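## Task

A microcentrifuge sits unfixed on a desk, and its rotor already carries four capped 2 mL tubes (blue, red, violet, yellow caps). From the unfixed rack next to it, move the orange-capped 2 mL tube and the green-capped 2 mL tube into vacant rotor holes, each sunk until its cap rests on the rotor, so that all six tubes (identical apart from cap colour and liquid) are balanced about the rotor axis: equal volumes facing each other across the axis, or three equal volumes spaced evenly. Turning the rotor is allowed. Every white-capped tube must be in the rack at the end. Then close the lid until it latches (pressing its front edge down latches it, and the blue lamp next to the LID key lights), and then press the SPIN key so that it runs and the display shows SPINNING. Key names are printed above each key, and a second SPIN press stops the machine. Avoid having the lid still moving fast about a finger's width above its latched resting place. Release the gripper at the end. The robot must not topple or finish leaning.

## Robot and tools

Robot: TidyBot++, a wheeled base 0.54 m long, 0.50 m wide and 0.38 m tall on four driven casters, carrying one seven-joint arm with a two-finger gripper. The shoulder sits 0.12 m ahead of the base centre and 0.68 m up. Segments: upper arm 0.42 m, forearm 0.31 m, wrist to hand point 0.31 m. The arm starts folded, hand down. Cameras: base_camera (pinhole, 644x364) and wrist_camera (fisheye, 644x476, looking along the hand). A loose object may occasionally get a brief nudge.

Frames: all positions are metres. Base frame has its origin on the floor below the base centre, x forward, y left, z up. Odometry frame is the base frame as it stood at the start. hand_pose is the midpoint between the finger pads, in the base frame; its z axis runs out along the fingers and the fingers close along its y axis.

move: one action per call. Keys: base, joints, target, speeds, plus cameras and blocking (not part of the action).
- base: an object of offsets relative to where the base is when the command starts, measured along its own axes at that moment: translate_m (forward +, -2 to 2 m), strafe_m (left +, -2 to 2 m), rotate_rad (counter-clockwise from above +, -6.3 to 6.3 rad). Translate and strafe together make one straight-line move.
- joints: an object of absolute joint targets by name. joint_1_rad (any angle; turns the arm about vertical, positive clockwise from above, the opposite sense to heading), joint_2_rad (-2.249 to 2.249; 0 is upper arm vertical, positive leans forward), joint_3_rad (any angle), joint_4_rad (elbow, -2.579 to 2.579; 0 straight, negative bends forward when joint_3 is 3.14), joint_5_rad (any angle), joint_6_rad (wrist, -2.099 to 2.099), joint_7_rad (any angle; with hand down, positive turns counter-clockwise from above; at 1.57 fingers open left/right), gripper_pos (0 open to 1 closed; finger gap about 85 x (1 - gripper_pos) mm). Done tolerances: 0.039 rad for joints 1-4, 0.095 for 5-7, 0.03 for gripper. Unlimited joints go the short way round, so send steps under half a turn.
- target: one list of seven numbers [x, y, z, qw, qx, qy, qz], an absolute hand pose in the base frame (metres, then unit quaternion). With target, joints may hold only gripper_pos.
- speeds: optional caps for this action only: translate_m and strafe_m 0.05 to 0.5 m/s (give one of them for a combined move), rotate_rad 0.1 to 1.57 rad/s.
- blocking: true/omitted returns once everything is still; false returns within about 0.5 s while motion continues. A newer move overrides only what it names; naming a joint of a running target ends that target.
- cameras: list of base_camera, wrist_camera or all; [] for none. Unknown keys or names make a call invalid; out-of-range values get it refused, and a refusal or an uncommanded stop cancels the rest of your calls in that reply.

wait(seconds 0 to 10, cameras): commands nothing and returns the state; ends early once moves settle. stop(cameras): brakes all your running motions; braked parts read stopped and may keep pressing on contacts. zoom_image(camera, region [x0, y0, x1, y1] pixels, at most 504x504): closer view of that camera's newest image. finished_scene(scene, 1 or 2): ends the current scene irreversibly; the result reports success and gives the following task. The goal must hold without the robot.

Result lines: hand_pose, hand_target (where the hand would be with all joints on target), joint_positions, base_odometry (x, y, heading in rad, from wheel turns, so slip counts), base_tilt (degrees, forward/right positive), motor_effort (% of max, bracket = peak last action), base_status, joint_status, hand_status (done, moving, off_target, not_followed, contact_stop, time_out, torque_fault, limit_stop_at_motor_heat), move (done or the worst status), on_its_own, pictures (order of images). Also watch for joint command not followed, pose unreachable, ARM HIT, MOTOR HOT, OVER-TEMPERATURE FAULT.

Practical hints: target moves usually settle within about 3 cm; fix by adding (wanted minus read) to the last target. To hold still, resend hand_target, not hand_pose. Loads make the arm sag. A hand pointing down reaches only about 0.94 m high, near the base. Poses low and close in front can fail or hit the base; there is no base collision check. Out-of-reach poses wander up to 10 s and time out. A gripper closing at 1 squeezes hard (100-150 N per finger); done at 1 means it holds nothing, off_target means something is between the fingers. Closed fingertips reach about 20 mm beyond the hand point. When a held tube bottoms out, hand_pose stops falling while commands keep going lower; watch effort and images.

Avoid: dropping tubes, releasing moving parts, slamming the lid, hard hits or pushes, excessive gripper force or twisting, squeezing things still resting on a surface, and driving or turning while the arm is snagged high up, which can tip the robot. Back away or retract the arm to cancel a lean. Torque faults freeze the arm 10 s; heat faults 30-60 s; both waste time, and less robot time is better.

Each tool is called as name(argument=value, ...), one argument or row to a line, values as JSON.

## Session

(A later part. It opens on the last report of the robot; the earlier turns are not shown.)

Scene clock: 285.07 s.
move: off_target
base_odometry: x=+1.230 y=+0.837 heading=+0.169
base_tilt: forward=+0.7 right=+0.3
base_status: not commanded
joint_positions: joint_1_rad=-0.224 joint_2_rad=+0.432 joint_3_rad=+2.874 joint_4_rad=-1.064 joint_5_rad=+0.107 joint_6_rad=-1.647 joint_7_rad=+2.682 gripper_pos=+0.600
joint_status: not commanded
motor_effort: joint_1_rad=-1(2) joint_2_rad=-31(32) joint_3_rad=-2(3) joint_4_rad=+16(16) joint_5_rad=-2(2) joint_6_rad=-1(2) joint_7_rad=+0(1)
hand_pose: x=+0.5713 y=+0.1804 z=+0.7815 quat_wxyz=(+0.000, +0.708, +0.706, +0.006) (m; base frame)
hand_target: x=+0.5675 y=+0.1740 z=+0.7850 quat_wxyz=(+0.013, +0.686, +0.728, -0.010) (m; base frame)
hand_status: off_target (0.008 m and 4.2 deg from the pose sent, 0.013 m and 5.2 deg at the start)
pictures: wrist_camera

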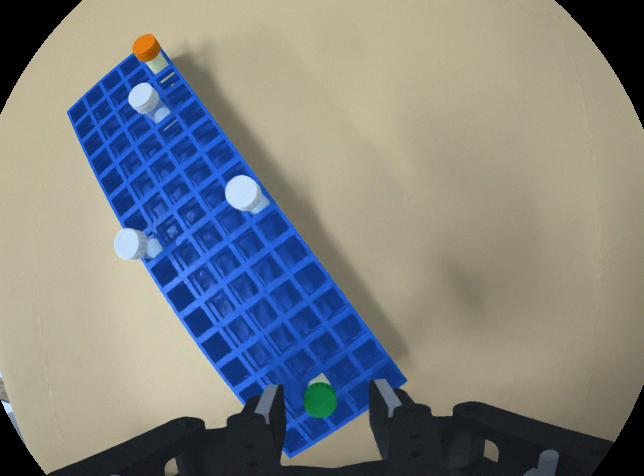

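move(
  target=[0.5655, 0.1740, 0.785, 0.013, 0.686, 0.728, -0.010],
  joints={"gripper_pos":0.8},
  cameras=["wrist_camera"],
)

zoom_image(
  camera="wrist_camera",
  region=[220, 330, 430, 470],
)

Scene clock: 291.63 s.
move: off_target
base_odometry: x=+1.230 y=+0.837 heading=+0.169
base_tilt: forward=+0.7 right=+0.3
base_status: not commanded
joint_positions: joint_1_rad=-0.224 joint_2_rad=+0.432 joint_3_rad=+2.874 joint_4_rad=-1.064 joint_5_rad=+0.107 joint_6_rad=-1.647 joint_7_rad=+2.682 gripper_pos=+0.800
joint_status: all done
motor_effort: joint_1_rad=-1(1) joint_2_rad=-31(32) joint_3_rad=-2(3) joint_4_rad=+16(16) joint_5_rad=-1(2) joint_6_rad=-1(2) joint_7_rad=+0(1)
hand_pose: x=+0.5713 y=+0.1803 z=+0.7815 quat_wxyz=(+0.000, +0.708, +0.706, +0.006) (m; base frame)
hand_target: x=+0.5655 y=+0.1740 z=+0.7850 quat_wxyz=(+0.013, +0.686, +0.728, -0.010) (m; base frame)
hand_status: off_target (0.009 m and 4.2 deg from the pose sent, 0.009 m and 4.2 deg at the start)
pictures: wrist_camera

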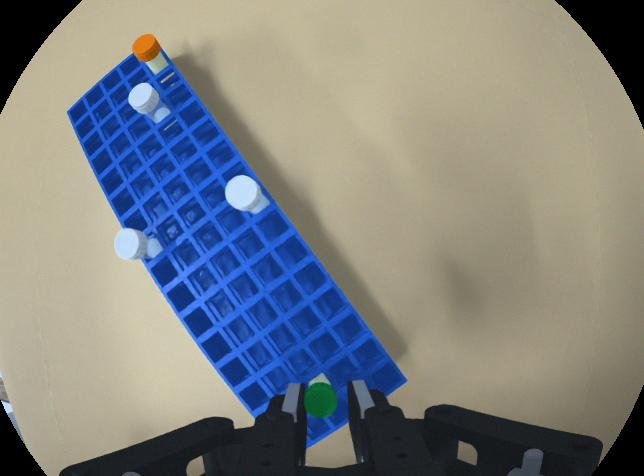

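Scaled by 2.400.

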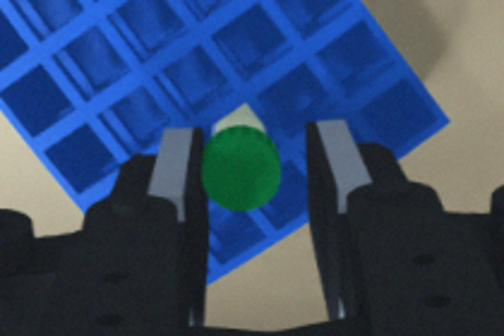

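move(
  joints={"gripper_pos":0.92},
  cameras=["wrist_camera"],
)

zoom_image(
  camera="wrist_camera",
  region=[220, 330, 430, 470],
)

Scene clock: 297.60 s.
move: done
base_odometry: x=+1.230 y=+0.837 heading=+0.169
base_tilt: forward=+0.7 right=+0.3
base_status: not commanded
joint_positions: joint_1_rad=-0.224 joint_2_rad=+0.432 joint_3_rad=+2.874 joint_4_rad=-1.064 joint_5_rad=+0.107 joint_6_rad=-1.647 joint_7_rad=+2.682 gripper_pos=+0.903
joint_status: all done
motor_effort: joint_1_rad=+0(1) joint_2_rad=-30(32) joint_3_rad=-1(2) joint_4_rad=+15(16) joint_5_rad=+0(1) joint_6_rad=-1(2) joint_7_rad=-1(1)
hand_pose: x=+0.5713 y=+0.1803 z=+0.7815 quat_wxyz=(+0.000, +0.708, +0.706, +0.006) (m; base frame)
hand_target: x=+0.5655 y=+0.1740 z=+0.7850 quat_wxyz=(+0.013, +0.686, +0.728, -0.010) (m; base frame)
hand_status: not commanded
pictures: wrist_camera

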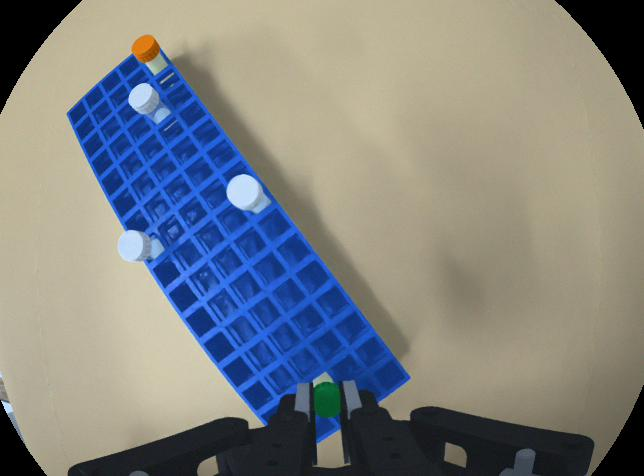

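Scaled by 2.400.

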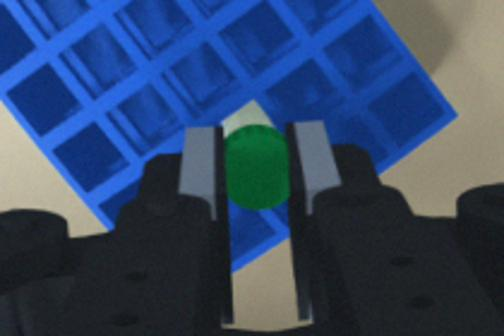

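move(
  joints={"gripper_pos":0.98},
  cameras=[],
)

move(
  target=[0.5655, 0.1740, 0.86, 0.013, 0.686, 0.728, -0.010],
  cameras=["wrist_camera"],
)

zoom_image(
  camera="wrist_camera",
  region=[220, 330, 430, 470],
)

Scene clock: 305.90 s.
move: off_target
base_odometry: x=+1.230 y=+0.837 heading=+0.169
base_tilt: forward=+0.7 right=+0.3
base_status: not commanded
joint_positions: joint_1_rad=-0.224 joint_2_rad=+0.432 joint_3_rad=+2.874 joint_4_rad=-1.064 joint_5_rad=+0.107 joint_6_rad=-1.647 joint_7_rad=+2.682 gripper_pos=+0.916
joint_status: gripper_pos off_target (ended at +0.916, target +0.980)
motor_effort: joint_1_rad=+0(1) joint_2_rad=-29(30) joint_3_rad=-2(2) joint_4_rad=+15(15) joint_5_rad=-1(1) joint_6_rad=+0(1) joint_7_rad=-1(1)
hand_pose: x=+0.5713 y=+0.1803 z=+0.7815 quat_wxyz=(+0.000, +0.708, +0.706, +0.006) (m; base frame)
hand_target: x=+0.5655 y=+0.1740 z=+0.7850 quat_wxyz=(+0.013, +0.686, +0.728, -0.010) (m; base frame)
hand_status: not commanded
pictures: none
No camera images: "cameras" was empty.

Scene clock: 307.57 s.
move: off_target
base_odometry: x=+1.230 y=+0.837 heading=+0.169
base_tilt: forward=+0.7 right=+0.3
base_status: not commanded
joint_positions: joint_1_rad=-0.275 joint_2_rad=+0.458 joint_3_rad=+2.881 joint_4_rad=-0.745 joint_5_rad=+0.108 joint_6_rad=-1.905 joint_7_rad=+2.702 gripper_pos=+0.916
joint_status: not commanded
motor_effort: joint_1_rad=-1(1) joint_2_rad=-31(33) joint_3_rad=-2(2) joint_4_rad=+15(17) joint_5_rad=-1(2) joint_6_rad=+0(2) joint_7_rad=-1(1)
hand_pose: x=+0.5665 y=+0.1914 z=+0.8657 quat_wxyz=(+0.001, +0.696, +0.717, +0.023) (m; base frame)
hand_target: x=+0.5655 y=+0.1740 z=+0.8600 quat_wxyz=(+0.013, +0.686, +0.728, -0.010) (m; base frame)
hand_status: off_target (0.018 m and 4.4 deg from the pose sent, 0.079 m and 4.2 deg at the start)
pictures: wrist_camera

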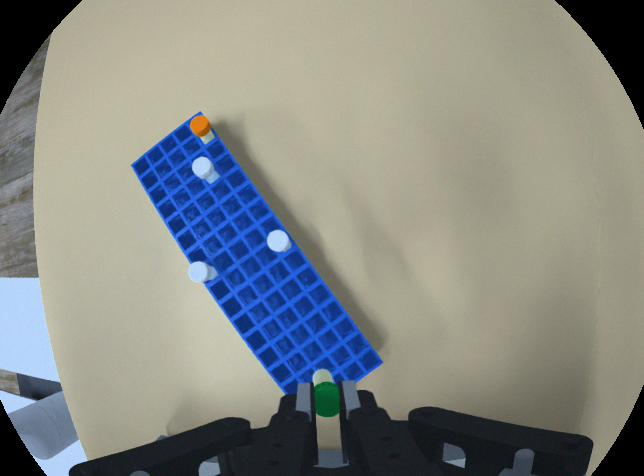

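Scaled by 2.400.

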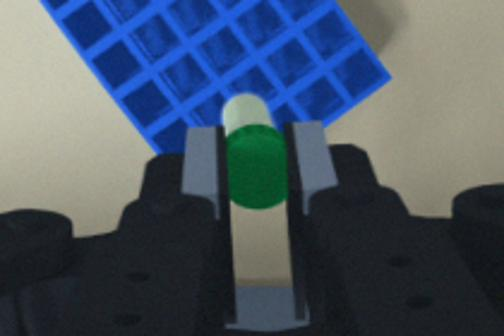

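move(
  target=[0.46, 0.10, 0.93, 0, 1, 0, 0],
  cameras=[],
)

move(
  target=[0.49, 0.01, 0.92, 0, 0.9239, 0, 0.3827],
  cameras=["wrist_camera"],
)

zoom_image(
  camera="wrist_camera",
  region=[200, 200, 440, 470],
)

Scene clock: 327.83 s.
move: off_target
base_odometry: x=+1.230 y=+0.837 heading=+0.169
base_tilt: forward=+0.7 right=+0.3
base_status: not commanded
joint_positions: joint_1_rad=-0.260 joint_2_rad=+0.209 joint_3_rad=+3.069 joint_4_rad=-0.893 joint_5_rad=+0.053 joint_6_rad=-2.010 joint_7_rad=+1.338 gripper_pos=+0.916
joint_status: not commanded
motor_effort: joint_1_rad=+0(1) joint_2_rad=-23(33) joint_3_rad=+0(2) joint_4_rad=+14(16) joint_5_rad=-1(2) joint_6_rad=-1(2) joint_7_rad=-1(1)
hand_pose: x=+0.4800 y=+0.1057 z=+0.9249 quat_wxyz=(+0.012, +0.999, +0.037, +0.019) (m; base frame)
hand_target: x=+0.4600 y=+0.1000 z=+0.9300 quat_wxyz=(+0.000, +1.000, +0.000, +0.000) (m; base frame)
hand_status: off_target (0.021 m and 5.0 deg from the pose sent, 0.154 m and 91.7 deg at the start)
pictures: none
No camera images: "cameras" was empty.

Scene clock: 330.30 s.
move: off_target
base_odometry: x=+1.230 y=+0.837 heading=+0.169
base_tilt: forward=+0.7 right=+0.3
base_status: not commanded
joint_positions: joint_1_rad=-0.012 joint_2_rad=-0.352 joint_3_rad=+3.087 joint_4_rad=-1.722 joint_5_rad=+0.053 joint_6_rad=-1.043 joint_7_rad=+1.483 gripper_pos=+0.916
joint_status: not commanded
motor_effort: joint_1_rad=+0(1) joint_2_rad=-7(24) joint_3_rad=+1(1) joint_4_rad=+19(20) joint_5_rad=+0(2) joint_6_rad=+5(6) joint_7_rad=+0(1)
hand_pose: x=+0.4884 y=+0.0150 z=+0.9071 quat_wxyz=(+0.008, +0.934, -0.003, +0.357) (m; base frame)
hand_target: x=+0.4900 y=+0.0100 z=+0.9200 quat_wxyz=(+0.000, +0.924, +0.000, +0.383) (m; base frame)
hand_status: off_target (0.014 m and 3.3 deg from the pose sent, 0.096 m and 43.0 deg at the start)
pictures: wrist_camera

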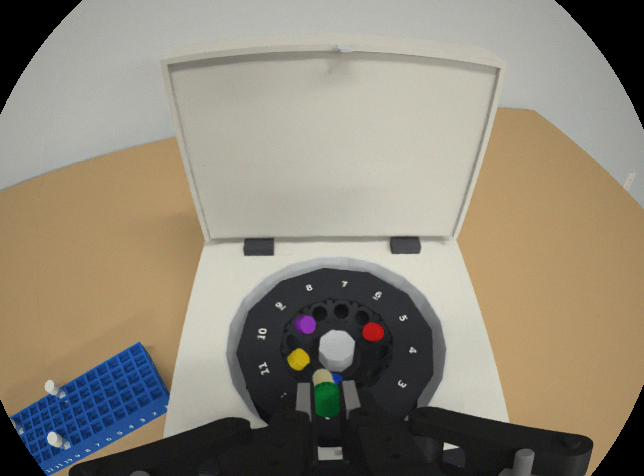

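Scaled by 1.867.

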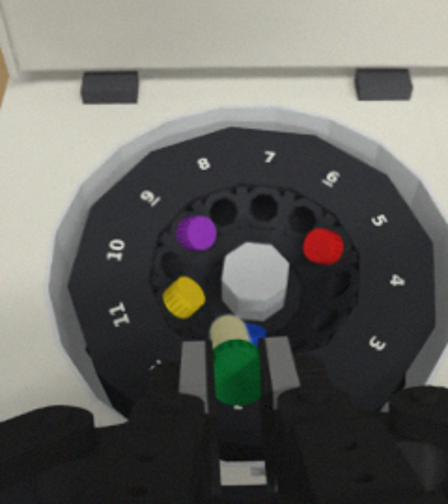

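zoom_image(
  camera="wrist_camera",
  region=[270, 290, 410, 410],
)

Scaled by 3.600.

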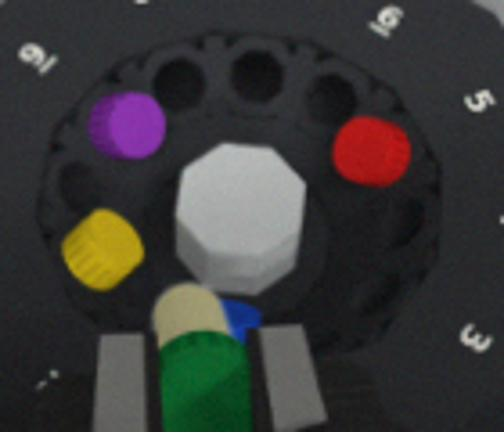

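move(
  target=[0.531, 0.003, 0.897, 0.017, 0.912, -0.053, 0.406],
  cameras=["wrist_camera"],
)

zoom_image(
  camera="wrist_camera",
  region=[220, 270, 430, 470],
)

Scene clock: 362.33 s.
move: done
base_odometry: x=+1.230 y=+0.837 heading=+0.169
base_tilt: forward=+0.7 right=+0.3
base_status: not commanded
joint_positions: joint_1_rad=+0.075 joint_2_rad=-0.329 joint_3_rad=+3.030 joint_4_rad=-1.796 joint_5_rad=+0.073 joint_6_rad=-0.860 joint_7_rad=+1.405 gripper_pos=+0.916
joint_status: not commanded
motor_effort: joint_1_rad=+0(1) joint_2_rad=-9(10) joint_3_rad=+1(1) joint_4_rad=+20(20) joint_5_rad=+1(1) joint_6_rad=+5(6) joint_7_rad=-1(1)
hand_pose: x=+0.5211 y=+0.0044 z=+0.8987 quat_wxyz=(+0.012, +0.916, -0.044, +0.398) (m; base frame)
hand_target: x=+0.5310 y=+0.0030 z=+0.8970 quat_wxyz=(+0.017, +0.912, -0.053, +0.406) (m; base frame)
hand_status: done (0.010 m and 1.6 deg from the pose sent, 0.045 m and 8.4 deg at the start)
pictures: wrist_camera

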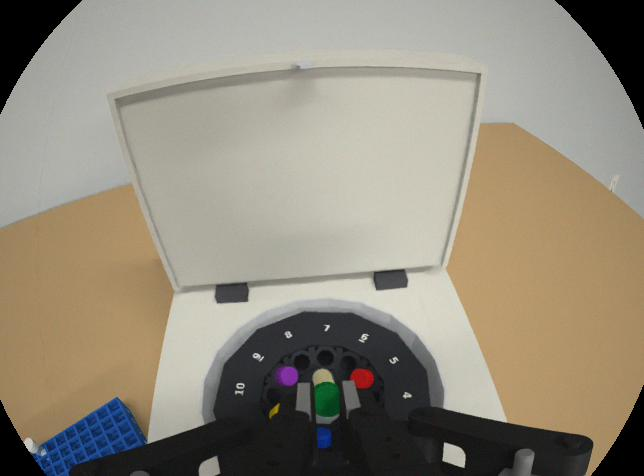

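Scaled by 2.400.

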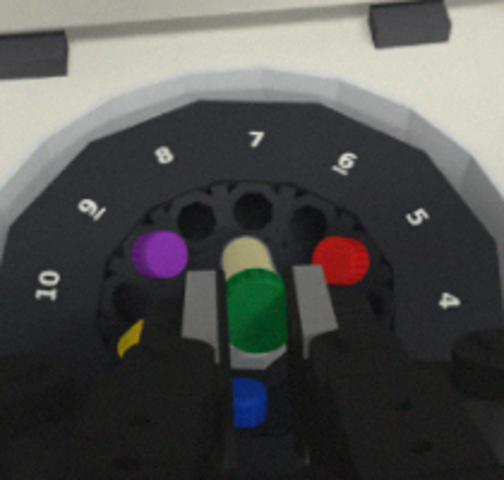

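move(
  target=[0.5525, -0.001, 0.876, 0.017, 0.919, -0.055, 0.391],
  cameras=["wrist_camera"],
)

zoom_image(
  camera="wrist_camera",
  region=[220, 310, 430, 470],
)

Scene clock: 381.47 s.
move: done
base_odometry: x=+1.230 y=+0.837 heading=+0.169
base_tilt: forward=+0.7 right=+0.3
base_status: not commanded
joint_positions: joint_1_rad=+0.075 joint_2_rad=-0.260 joint_3_rad=+3.030 joint_4_rad=-1.799 joint_5_rad=+0.080 joint_6_rad=-0.823 joint_7_rad=+1.399 gripper_pos=+0.916
joint_status: not commanded
motor_effort: joint_1_rad=-1(1) joint_2_rad=-11(13) joint_3_rad=+1(1) joint_4_rad=+20(21) joint_5_rad=+0(1) joint_6_rad=+5(6) joint_7_rad=-1(1)
hand_pose: x=+0.5429 y=+0.0030 z=+0.8771 quat_wxyz=(+0.012, +0.923, -0.044, +0.382) (m; base frame)
hand_target: x=+0.5525 y=-0.0010 z=+0.8760 quat_wxyz=(+0.017, +0.919, -0.055, +0.391) (m; base frame)
hand_status: done (0.010 m and 1.8 deg from the pose sent, 0.039 m and 1.6 deg at the start)
pictures: wrist_camera

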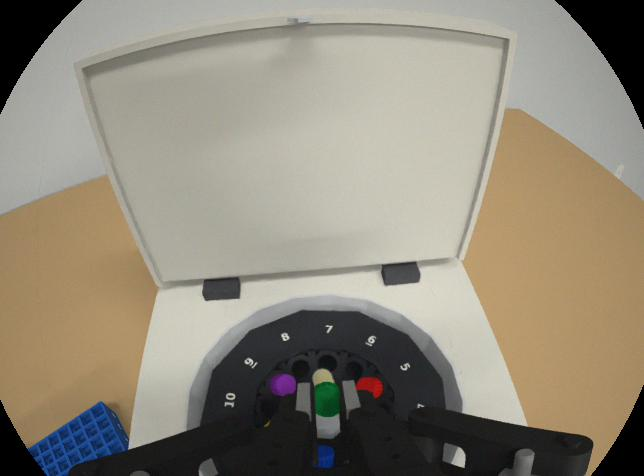

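Scaled by 2.400.

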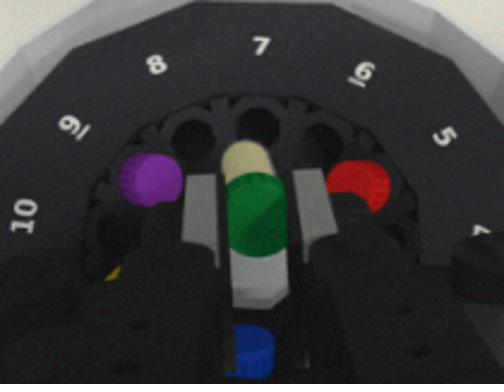

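move(
  target=[0.561, -0.003, 0.8675, 0.017, 0.919, -0.055, 0.391],
  cameras=["wrist_camera"],
)

zoom_image(
  camera="wrist_camera",
  region=[250, 330, 400, 440],
)

Scene clock: 412.27 s.
move: off_target
base_odometry: x=+1.230 y=+0.837 heading=+0.169
base_tilt: forward=+0.7 right=+0.3
base_status: not commanded
joint_positions: joint_1_rad=+0.075 joint_2_rad=-0.244 joint_3_rad=+3.030 joint_4_rad=-1.810 joint_5_rad=+0.084 joint_6_rad=-0.786 joint_7_rad=+1.398 gripper_pos=+0.916
joint_status: not commanded
motor_effort: joint_1_rad=-1(1) joint_2_rad=-11(12) joint_3_rad=+1(1) joint_4_rad=+20(20) joint_5_rad=-1(1) joint_6_rad=+5(6) joint_7_rad=+0(1)
hand_pose: x=+0.5519 y=+0.0029 z=+0.8726 quat_wxyz=(+0.011, +0.921, -0.043, +0.387) (m; base frame)
hand_target: x=+0.5610 y=-0.0030 z=+0.8675 quat_wxyz=(+0.017, +0.919, -0.055, +0.391) (m; base frame)
hand_status: off_target (0.012 m and 1.6 deg from the pose sent, 0.021 m and 1.8 deg at the start)
pictures: wrist_camera

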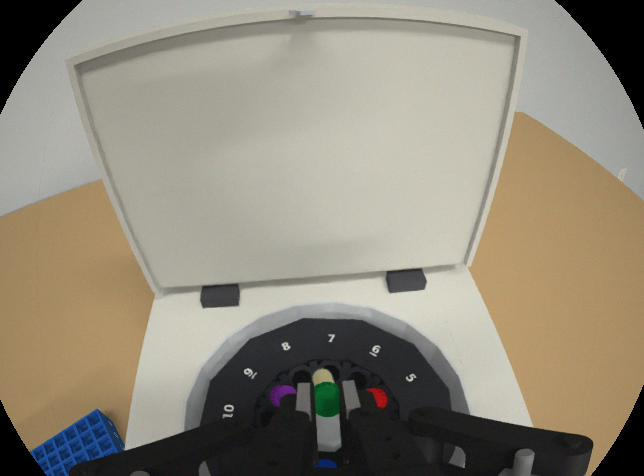

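Scaled by 3.360.

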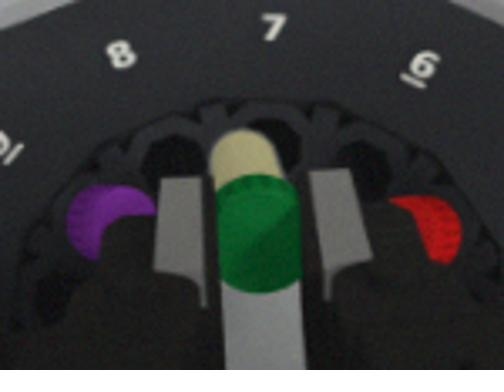

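move(
  target=[0.561, -0.010, 0.8665, 0.017, 0.919, -0.055, 0.391],
  cameras=["wrist_camera"],
)

zoom_image(
  camera="wrist_camera",
  region=[250, 330, 400, 440],
)

Scene clock: 422.90 s.
move: off_target
base_odometry: x=+1.230 y=+0.837 heading=+0.169
base_tilt: forward=+0.7 right=+0.3
base_status: not commanded
joint_positions: joint_1_rad=+0.073 joint_2_rad=-0.244 joint_3_rad=+3.042 joint_4_rad=-1.814 joint_5_rad=+0.084 joint_6_rad=-0.782 joint_7_rad=+1.398 gripper_pos=+0.916
joint_status: not commanded
motor_effort: joint_1_rad=-1(1) joint_2_rad=-12(13) joint_3_rad=+1(1) joint_4_rad=+20(20) joint_5_rad=+0(1) joint_6_rad=+5(6) joint_7_rad=-1(1)
hand_pose: x=+0.5520 y=-0.0021 z=+0.8716 quat_wxyz=(+0.012, +0.921, -0.048, +0.387) (m; base frame)
hand_target: x=+0.5610 y=-0.0100 z=+0.8665 quat_wxyz=(+0.017, +0.919, -0.055, +0.391) (m; base frame)
hand_status: off_target (0.013 m and 1.1 deg from the pose sent, 0.017 m and 1.6 deg at the start)
pictures: wrist_camera

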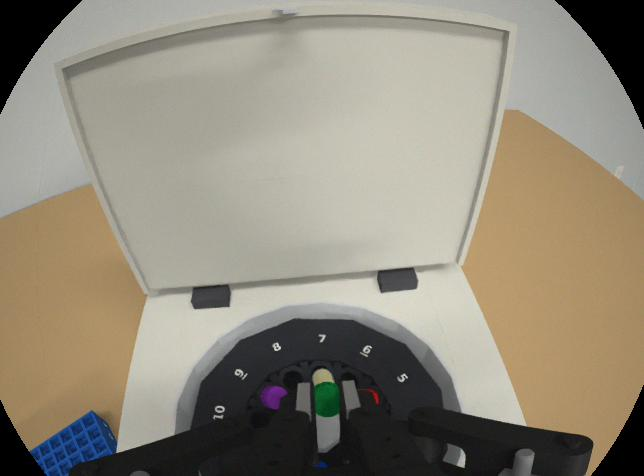

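Scaled by 3.360.

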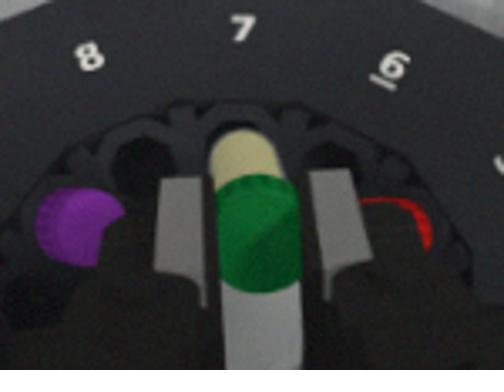

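move(
  target=[0.566, -0.0105, 0.857, 0.017, 0.919, -0.055, 0.391],
  cameras=["wrist_camera"],
)

zoom_image(
  camera="wrist_camera",
  region=[250, 330, 400, 440],
)

Scene clock: 438.17 s.
move: off_target
base_odometry: x=+1.230 y=+0.837 heading=+0.169
base_tilt: forward=+0.7 right=+0.4
base_status: not commanded
joint_positions: joint_1_rad=+0.073 joint_2_rad=-0.233 joint_3_rad=+3.042 joint_4_rad=-1.837 joint_5_rad=+0.084 joint_6_rad=-0.745 joint_7_rad=+1.398 gripper_pos=+0.916
joint_status: not commanded
motor_effort: joint_1_rad=+0(1) joint_2_rad=-12(13) joint_3_rad=+1(1) joint_4_rad=+20(21) joint_5_rad=+0(1) joint_6_rad=+5(7) joint_7_rad=-1(1)
hand_pose: x=+0.5570 y=-0.0016 z=+0.8626 quat_wxyz=(+0.011, +0.920, -0.047, +0.388) (m; base frame)
hand_target: x=+0.5660 y=-0.0105 z=+0.8570 quat_wxyz=(+0.017, +0.919, -0.055, +0.391) (m; base frame)
hand_status: off_target (0.014 m and 1.3 deg from the pose sent, 0.022 m and 1.1 deg at the start)
pictures: wrist_camera

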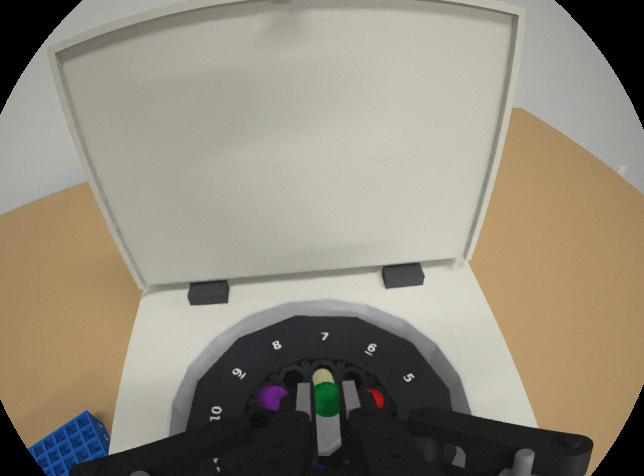

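Scaled by 3.360.

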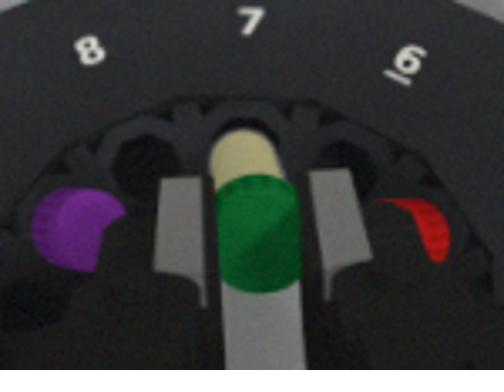

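move(
  target=[0.572, -0.011, 0.849, 0.017, 0.919, -0.055, 0.391],
  cameras=["wrist_camera"],
)

zoom_image(
  camera="wrist_camera",
  region=[250, 330, 400, 440],
)

Scene clock: 443.93 s.
move: off_target
base_odometry: x=+1.230 y=+0.837 heading=+0.169
base_tilt: forward=+0.7 right=+0.4
base_status: not commanded
joint_positions: joint_1_rad=+0.072 joint_2_rad=-0.217 joint_3_rad=+3.042 joint_4_rad=-1.850 joint_5_rad=+0.086 joint_6_rad=-0.714 joint_7_rad=+1.398 gripper_pos=+0.916
joint_status: not commanded
motor_effort: joint_1_rad=+0(1) joint_2_rad=-13(13) joint_3_rad=+1(1) joint_4_rad=+20(20) joint_5_rad=+0(1) joint_6_rad=+5(6) joint_7_rad=-1(1)
hand_pose: x=+0.5636 y=-0.0013 z=+0.8552 quat_wxyz=(+0.010, +0.920, -0.045, +0.388) (m; base frame)
hand_target: x=+0.5720 y=-0.0110 z=+0.8490 quat_wxyz=(+0.017, +0.919, -0.055, +0.391) (m; base frame)
hand_status: off_target (0.014 m and 1.4 deg from the pose sent, 0.022 m and 1.3 deg at the start)
pictures: wrist_camera

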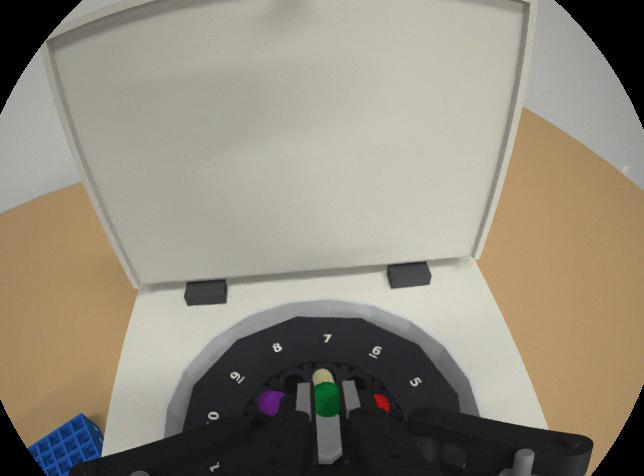

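Scaled by 3.360.

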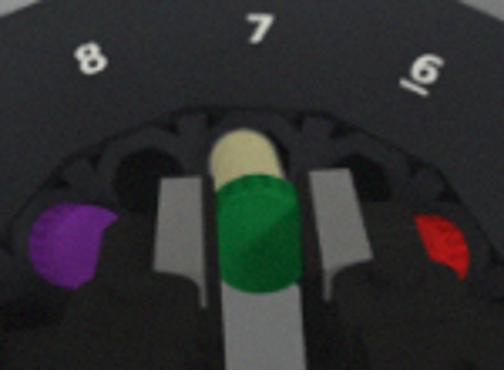

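move(
  target=[0.575, -0.0145, 0.844, 0.017, 0.919, -0.055, 0.391],
  cameras=["wrist_camera"],
)

zoom_image(
  camera="wrist_camera",
  region=[250, 330, 400, 440],
)

Scene clock: 461.00 s.
move: off_target
base_odometry: x=+1.230 y=+0.837 heading=+0.169
base_tilt: forward=+0.7 right=+0.4
base_status: not commanded
joint_positions: joint_1_rad=+0.070 joint_2_rad=-0.210 joint_3_rad=+3.051 joint_4_rad=-1.860 joint_5_rad=+0.086 joint_6_rad=-0.696 joint_7_rad=+1.398 gripper_pos=+0.916
joint_status: not commanded
motor_effort: joint_1_rad=-1(1) joint_2_rad=-13(14) joint_3_rad=+1(1) joint_4_rad=+20(20) joint_5_rad=+0(1) joint_6_rad=+6(6) joint_7_rad=+0(1)
hand_pose: x=+0.5663 y=-0.0043 z=+0.8509 quat_wxyz=(+0.010, +0.920, -0.048, +0.389) (m; base frame)
hand_target: x=+0.5750 y=-0.0145 z=+0.8440 quat_wxyz=(+0.017, +0.919, -0.055, +0.391) (m; base frame)
hand_status: off_target (0.015 m and 1.2 deg from the pose sent, 0.021 m and 1.4 deg at the start)
pictures: wrist_camera

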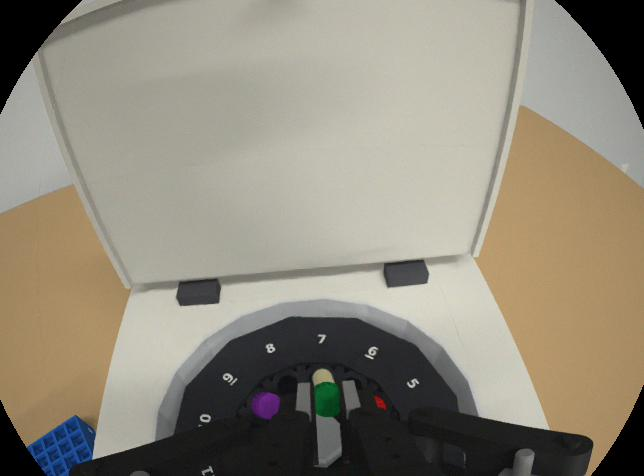

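Scaled by 3.360.

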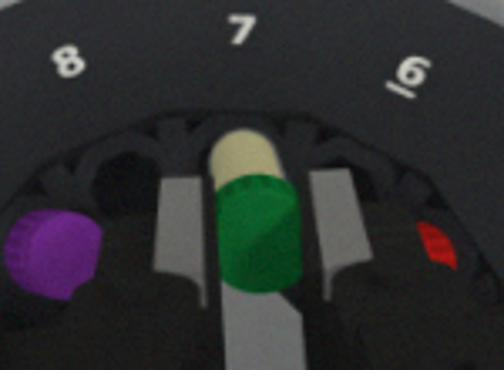

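move(
  target=[0.581, -0.015, 0.837, 0.017, 0.919, -0.055, 0.391],
  cameras=["wrist_camera"],
)

zoom_image(
  camera="wrist_camera",
  region=[250, 330, 400, 440],
)

Scene clock: 466.13 s.
move: off_target
base_odometry: x=+1.230 y=+0.837 heading=+0.169
base_tilt: forward=+0.7 right=+0.3
base_status: not commanded
joint_positions: joint_1_rad=+0.067 joint_2_rad=-0.196 joint_3_rad=+3.052 joint_4_rad=-1.873 joint_5_rad=+0.086 joint_6_rad=-0.674 joint_7_rad=+1.398 gripper_pos=+0.916
joint_status: not commanded
motor_effort: joint_1_rad=+0(1) joint_2_rad=-12(14) joint_3_rad=+0(1) joint_4_rad=+19(21) joint_5_rad=-1(2) joint_6_rad=+5(7) joint_7_rad=-1(1)
hand_pose: x=+0.5703 y=-0.0031 z=+0.8430 quat_wxyz=(+0.008, +0.921, -0.046, +0.387) (m; base frame)
hand_target: x=+0.5810 y=-0.0150 z=+0.8370 quat_wxyz=(+0.017, +0.919, -0.055, +0.391) (m; base frame)
hand_status: off_target (0.017 m and 1.5 deg from the pose sent, 0.023 m and 1.2 deg at the start)
pictures: wrist_camera

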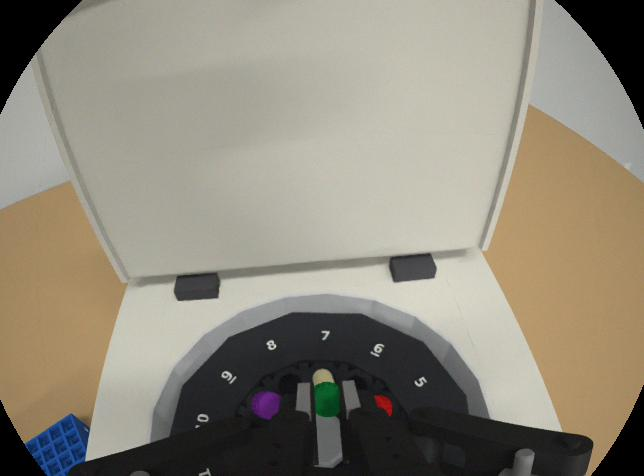

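Scaled by 3.360.

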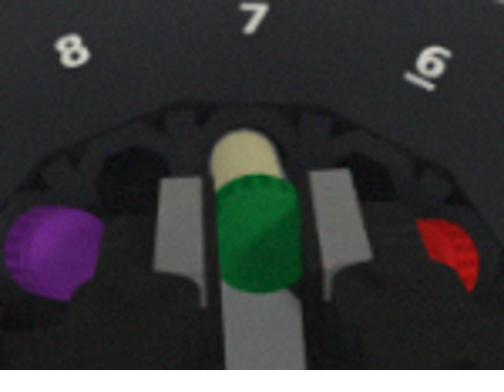

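zoom_image(
  camera="wrist_camera",
  region=[290, 345, 360, 405],
)

Scaled by 7.200.

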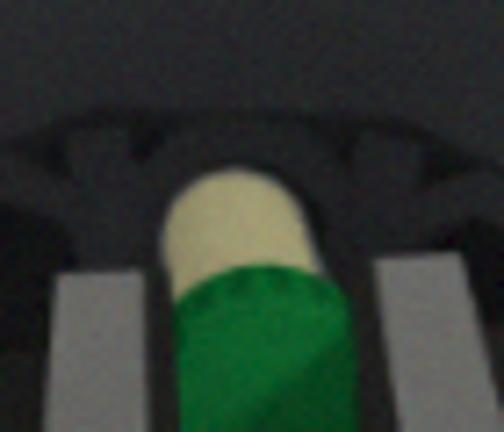

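move(
  target=[0.5885, -0.017, 0.830, 0.017, 0.919, -0.055, 0.391],
  cameras=["wrist_camera"],
)

zoom_image(
  camera="wrist_camera",
  region=[290, 345, 360, 405],
)

Scene clock: 483.40 s.
move: off_target
base_odometry: x=+1.230 y=+0.837 heading=+0.169
base_tilt: forward=+0.7 right=+0.4
base_status: not commanded
joint_positions: joint_1_rad=+0.061 joint_2_rad=-0.192 joint_3_rad=+3.059 joint_4_rad=-1.875 joint_5_rad=+0.086 joint_6_rad=-0.660 joint_7_rad=+1.398 gripper_pos=+0.916
joint_status: not commanded
motor_effort: joint_1_rad=-1(1) joint_2_rad=-7(13) joint_3_rad=+1(1) joint_4_rad=+19(20) joint_5_rad=+1(1) joint_6_rad=+7(9) joint_7_rad=-1(1)
hand_pose: x=+0.5735 y=-0.0037 z=+0.8427 quat_wxyz=(+0.007, +0.919, -0.046, +0.390) (m; base frame)
hand_target: x=+0.5885 y=-0.0170 z=+0.8300 quat_wxyz=(+0.017, +0.919, -0.055, +0.391) (m; base frame)
hand_status: off_target (0.024 m and 1.5 deg from the pose sent, 0.026 m and 1.5 deg at the start)
pictures: wrist_camera

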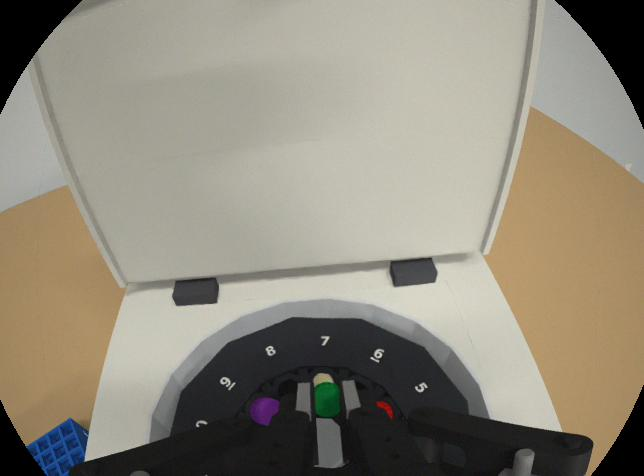

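Scaled by 7.200.

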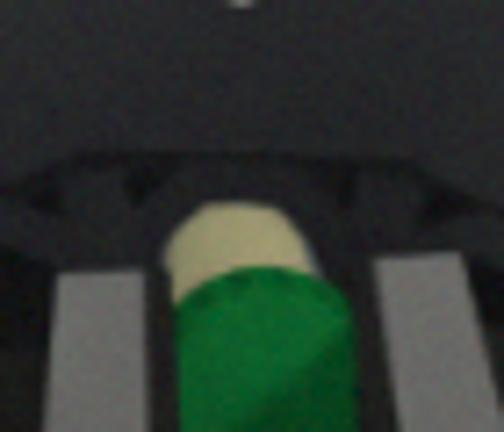

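move(
  target=[0.579, -0.017, 0.829, 0.017, 0.919, -0.055, 0.391],
  cameras=["wrist_camera"],
)

zoom_image(
  camera="wrist_camera",
  region=[290, 345, 360, 405],
)

Scene clock: 503.23 s.
move: off_target
base_odometry: x=+1.230 y=+0.837 heading=+0.169
base_tilt: forward=+0.7 right=+0.3
base_status: not commanded
joint_positions: joint_1_rad=+0.062 joint_2_rad=-0.195 joint_3_rad=+3.059 joint_4_rad=-1.883 joint_5_rad=+0.086 joint_6_rad=-0.648 joint_7_rad=+1.398 gripper_pos=+0.916
joint_status: not commanded
motor_effort: joint_1_rad=-1(1) joint_2_rad=-5(9) joint_3_rad=+0(1) joint_4_rad=+17(19) joint_5_rad=+0(2) joint_6_rad=+8(8) joint_7_rad=+0(1)
hand_pose: x=+0.5734 y=-0.0037 z=+0.8424 quat_wxyz=(+0.007, +0.918, -0.046, +0.393) (m; base frame)
hand_target: x=+0.5790 y=-0.0170 z=+0.8290 quat_wxyz=(+0.017, +0.919, -0.055, +0.391) (m; base frame)
hand_status: off_target (0.020 m and 1.5 deg from the pose sent, 0.020 m and 1.5 deg at the start)
pictures: wrist_camera

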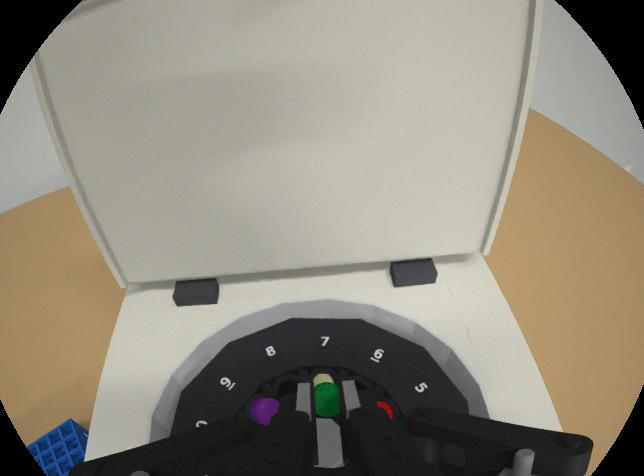

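Scaled by 7.200.

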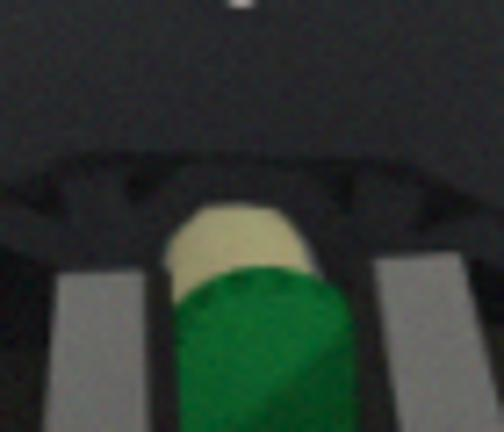

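zoom_image(
  camera="wrist_camera",
  region=[230, 340, 430, 476],
)

Scaled by 2.520.

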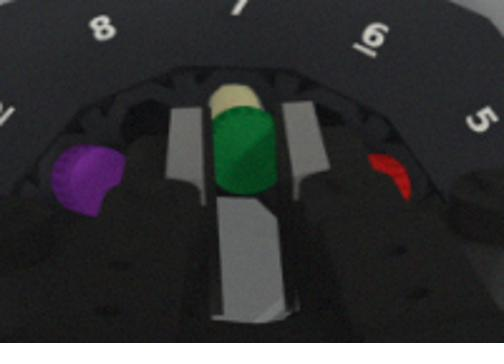

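move(
  target=[0.572, -0.0175, 0.829, 0.017, 0.919, -0.055, 0.391],
  cameras=["wrist_camera"],
)

zoom_image(
  camera="wrist_camera",
  region=[280, 345, 370, 422],
)

Scene clock: 523.70 s.
move: off_target
base_odometry: x=+1.230 y=+0.837 heading=+0.169
base_tilt: forward=+0.7 right=+0.3
base_status: not commanded
joint_positions: joint_1_rad=+0.062 joint_2_rad=-0.198 joint_3_rad=+3.059 joint_4_rad=-1.890 joint_5_rad=+0.086 joint_6_rad=-0.640 joint_7_rad=+1.398 gripper_pos=+0.916
joint_status: not commanded
motor_effort: joint_1_rad=+0(2) joint_2_rad=-7(8) joint_3_rad=+0(1) joint_4_rad=+16(17) joint_5_rad=-1(1) joint_6_rad=+5(7) joint_7_rad=-1(1)
hand_pose: x=+0.5731 y=-0.0037 z=+0.8424 quat_wxyz=(+0.007, +0.917, -0.046, +0.396) (m; base frame)
hand_target: x=+0.5720 y=-0.0175 z=+0.8290 quat_wxyz=(+0.017, +0.919, -0.055, +0.391) (m; base frame)
hand_status: off_target (0.019 m and 1.6 deg from the pose sent, 0.019 m and 1.5 deg at the start)
pictures: wrist_camera

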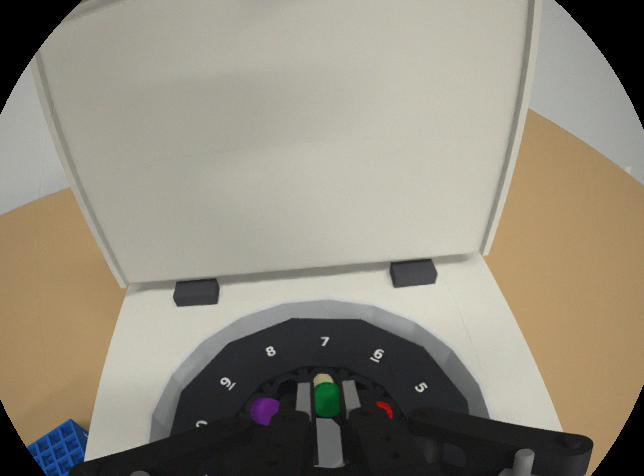

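Scaled by 5.600.

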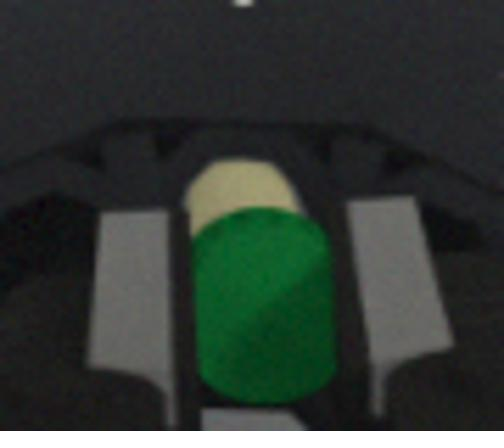

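move(
  target=[0.578, -0.0175, 0.820, 0.017, 0.919, -0.055, 0.391],
  cameras=["wrist_camera"],
)

zoom_image(
  camera="wrist_camera",
  region=[280, 345, 370, 422],
)

Scene clock: 543.77 s.
move: off_target
base_odometry: x=+1.230 y=+0.837 heading=+0.169
base_tilt: forward=+0.7 right=+0.3
base_status: not commanded
joint_positions: joint_1_rad=+0.062 joint_2_rad=-0.203 joint_3_rad=+3.059 joint_4_rad=-1.902 joint_5_rad=+0.088 joint_6_rad=-0.620 joint_7_rad=+1.398 gripper_pos=+0.916
joint_status: not commanded
motor_effort: joint_1_rad=-1(2) joint_2_rad=-4(6) joint_3_rad=+0(1) joint_4_rad=+16(16) joint_5_rad=-1(3) joint_6_rad=+6(7) joint_7_rad=+0(1)
hand_pose: x=+0.5734 y=-0.0037 z=+0.8422 quat_wxyz=(+0.007, +0.915, -0.045, +0.401) (m; base frame)
hand_target: x=+0.5780 y=-0.0175 z=+0.8200 quat_wxyz=(+0.017, +0.919, -0.055, +0.391) (m; base frame)
hand_status: off_target (0.027 m and 2.1 deg from the pose sent, 0.027 m and 1.6 deg at the start)
pictures: wrist_camera

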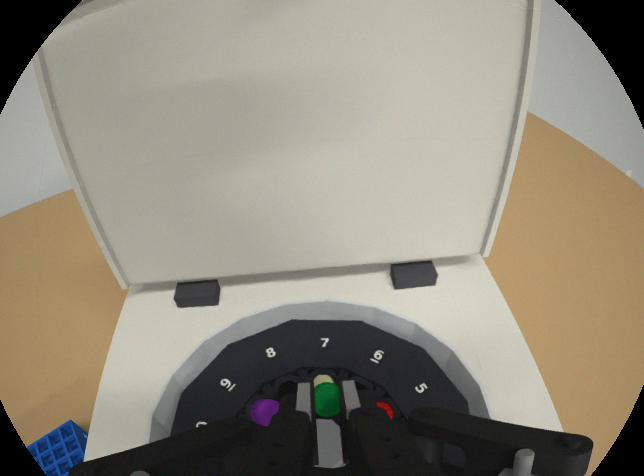

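Scaled by 5.600.

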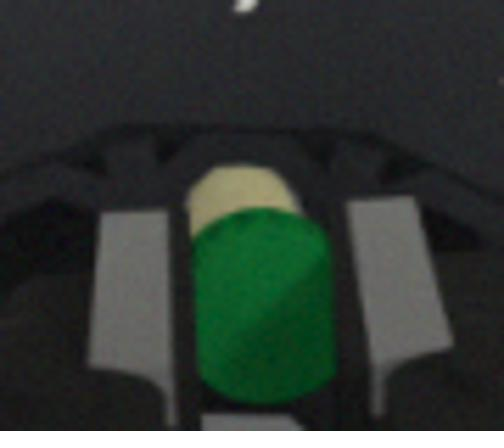

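move(
  target=[0.582, -0.0165, 0.8365, 0.017, 0.919, -0.055, 0.391],
  cameras=[],
)

move(
  joints={"gripper_pos":0.86},
  cameras=["wrist_camera"],
)

zoom_image(
  camera="wrist_camera",
  region=[280, 345, 370, 422],
)

Scene clock: 556.80 s.
move: off_target
base_odometry: x=+1.230 y=+0.837 heading=+0.169
base_tilt: forward=+0.7 right=+0.3
base_status: not commanded
joint_positions: joint_1_rad=+0.062 joint_2_rad=-0.199 joint_3_rad=+3.059 joint_4_rad=-1.891 joint_5_rad=+0.088 joint_6_rad=-0.635 joint_7_rad=+1.398 gripper_pos=+0.916
joint_status: not commanded
motor_effort: joint_1_rad=+0(1) joint_2_rad=-10(10) joint_3_rad=+1(2) joint_4_rad=+21(21) joint_5_rad=+0(1) joint_6_rad=+9(9) joint_7_rad=+0(1)
hand_pose: x=+0.5735 y=-0.0036 z=+0.8429 quat_wxyz=(+0.007, +0.916, -0.045, +0.398) (m; base frame)
hand_target: x=+0.5820 y=-0.0165 z=+0.8365 quat_wxyz=(+0.017, +0.919, -0.055, +0.391) (m; base frame)
hand_status: off_target (0.017 m and 1.8 deg from the pose sent, 0.016 m and 2.1 deg at the start)
pictures: none
No camera images: "cameras" was empty.

Scene clock: 557.47 s.
move: done
base_odometry: x=+1.230 y=+0.837 heading=+0.169
base_tilt: forward=+0.7 right=+0.3
base_status: not commanded
joint_positions: joint_1_rad=+0.061 joint_2_rad=-0.193 joint_3_rad=+3.061 joint_4_rad=-1.886 joint_5_rad=+0.088 joint_6_rad=-0.635 joint_7_rad=+1.398 gripper_pos=+0.860
joint_status: all done
motor_effort: joint_1_rad=+0(1) joint_2_rad=-12(13) joint_3_rad=+1(1) joint_4_rad=+19(21) joint_5_rad=+0(1) joint_6_rad=+5(10) joint_7_rad=+0(1)
hand_pose: x=+0.5760 y=-0.0042 z=+0.8428 quat_wxyz=(+0.007, +0.917, -0.046, +0.397) (m; base frame)
hand_target: x=+0.5820 y=-0.0165 z=+0.8365 quat_wxyz=(+0.017, +0.919, -0.055, +0.391) (m; base frame)
hand_status: not commanded
pictures: wrist_camera

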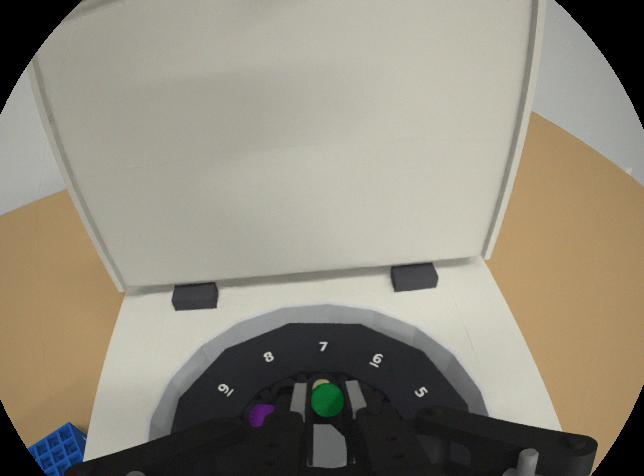

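Scaled by 5.600.

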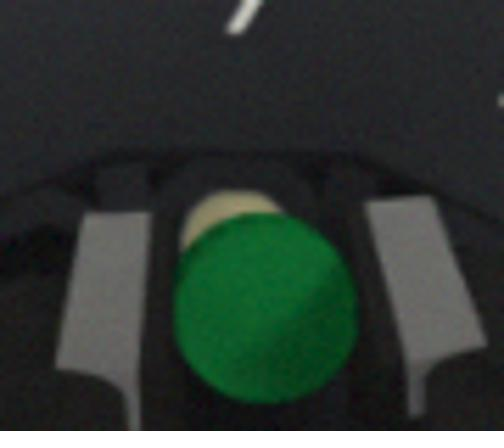

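move(
  joints={"gripper_pos":0.8},
  cameras=["wrist_camera"],
)

zoom_image(
  camera="wrist_camera",
  region=[270, 345, 380, 435],
)

Scene clock: 564.87 s.
move: done
base_odometry: x=+1.230 y=+0.837 heading=+0.169
base_tilt: forward=+0.7 right=+0.4
base_status: not commanded
joint_positions: joint_1_rad=+0.059 joint_2_rad=-0.192 joint_3_rad=+3.061 joint_4_rad=-1.886 joint_5_rad=+0.088 joint_6_rad=-0.635 joint_7_rad=+1.398 gripper_pos=+0.800
joint_status: all done
motor_effort: joint_1_rad=+0(2) joint_2_rad=-13(14) joint_3_rad=+1(2) joint_4_rad=+19(20) joint_5_rad=+1(2) joint_6_rad=+5(6) joint_7_rad=+0(1)
hand_pose: x=+0.5762 y=-0.0032 z=+0.8426 quat_wxyz=(+0.007, +0.917, -0.045, +0.397) (m; base frame)
hand_target: x=+0.5820 y=-0.0165 z=+0.8365 quat_wxyz=(+0.017, +0.919, -0.055, +0.391) (m; base frame)
hand_status: not commanded
pictures: wrist_camera

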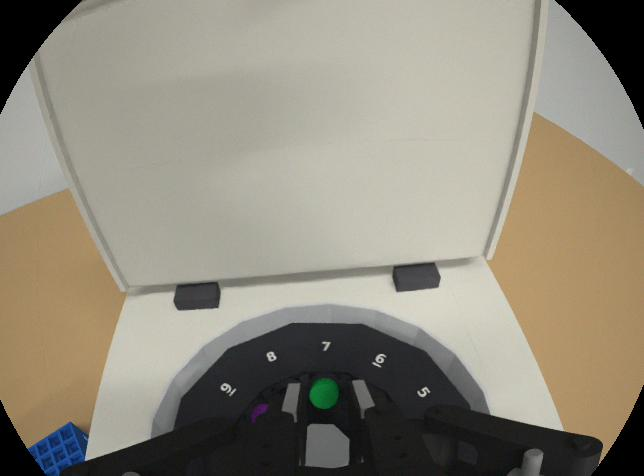

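Scaled by 4.582.

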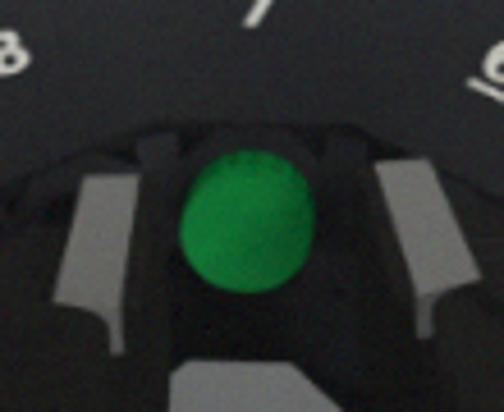

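move(
  target=[0.535, -0.013, 0.885, 0.017, 0.919, -0.055, 0.391],
  cameras=["wrist_camera"],
)

zoom_image(
  camera="wrist_camera",
  region=[250, 320, 400, 440],
)

Scene clock: 571.83 s.
move: off_target
base_odometry: x=+1.230 y=+0.837 heading=+0.169
base_tilt: forward=+0.7 right=+0.4
base_status: not commanded
joint_positions: joint_1_rad=+0.059 joint_2_rad=-0.274 joint_3_rad=+3.061 joint_4_rad=-1.817 joint_5_rad=+0.088 joint_6_rad=-0.776 joint_7_rad=+1.398 gripper_pos=+0.800
joint_status: not commanded
motor_effort: joint_1_rad=+0(1) joint_2_rad=-11(16) joint_3_rad=+1(1) joint_4_rad=+20(21) joint_5_rad=+0(1) joint_6_rad=+5(6) joint_7_rad=-1(1)
hand_pose: x=+0.5470 y=-0.0055 z=+0.8841 quat_wxyz=(+0.013, +0.914, -0.050, +0.402) (m; base frame)
hand_target: x=+0.5350 y=-0.0130 z=+0.8850 quat_wxyz=(+0.017, +0.919, -0.055, +0.391) (m; base frame)
hand_status: off_target (0.014 m and 1.5 deg from the pose sent, 0.060 m and 1.8 deg at the start)
pictures: wrist_camera

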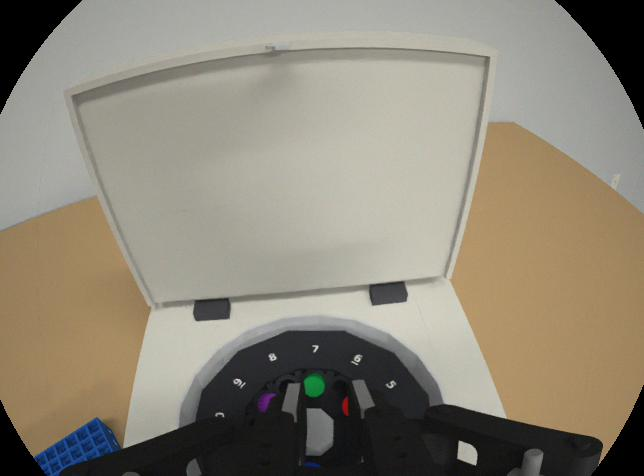

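Scaled by 3.360.

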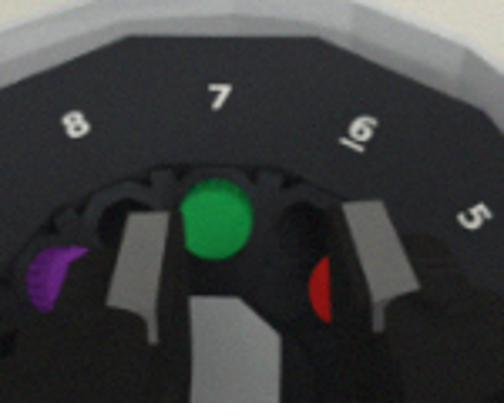

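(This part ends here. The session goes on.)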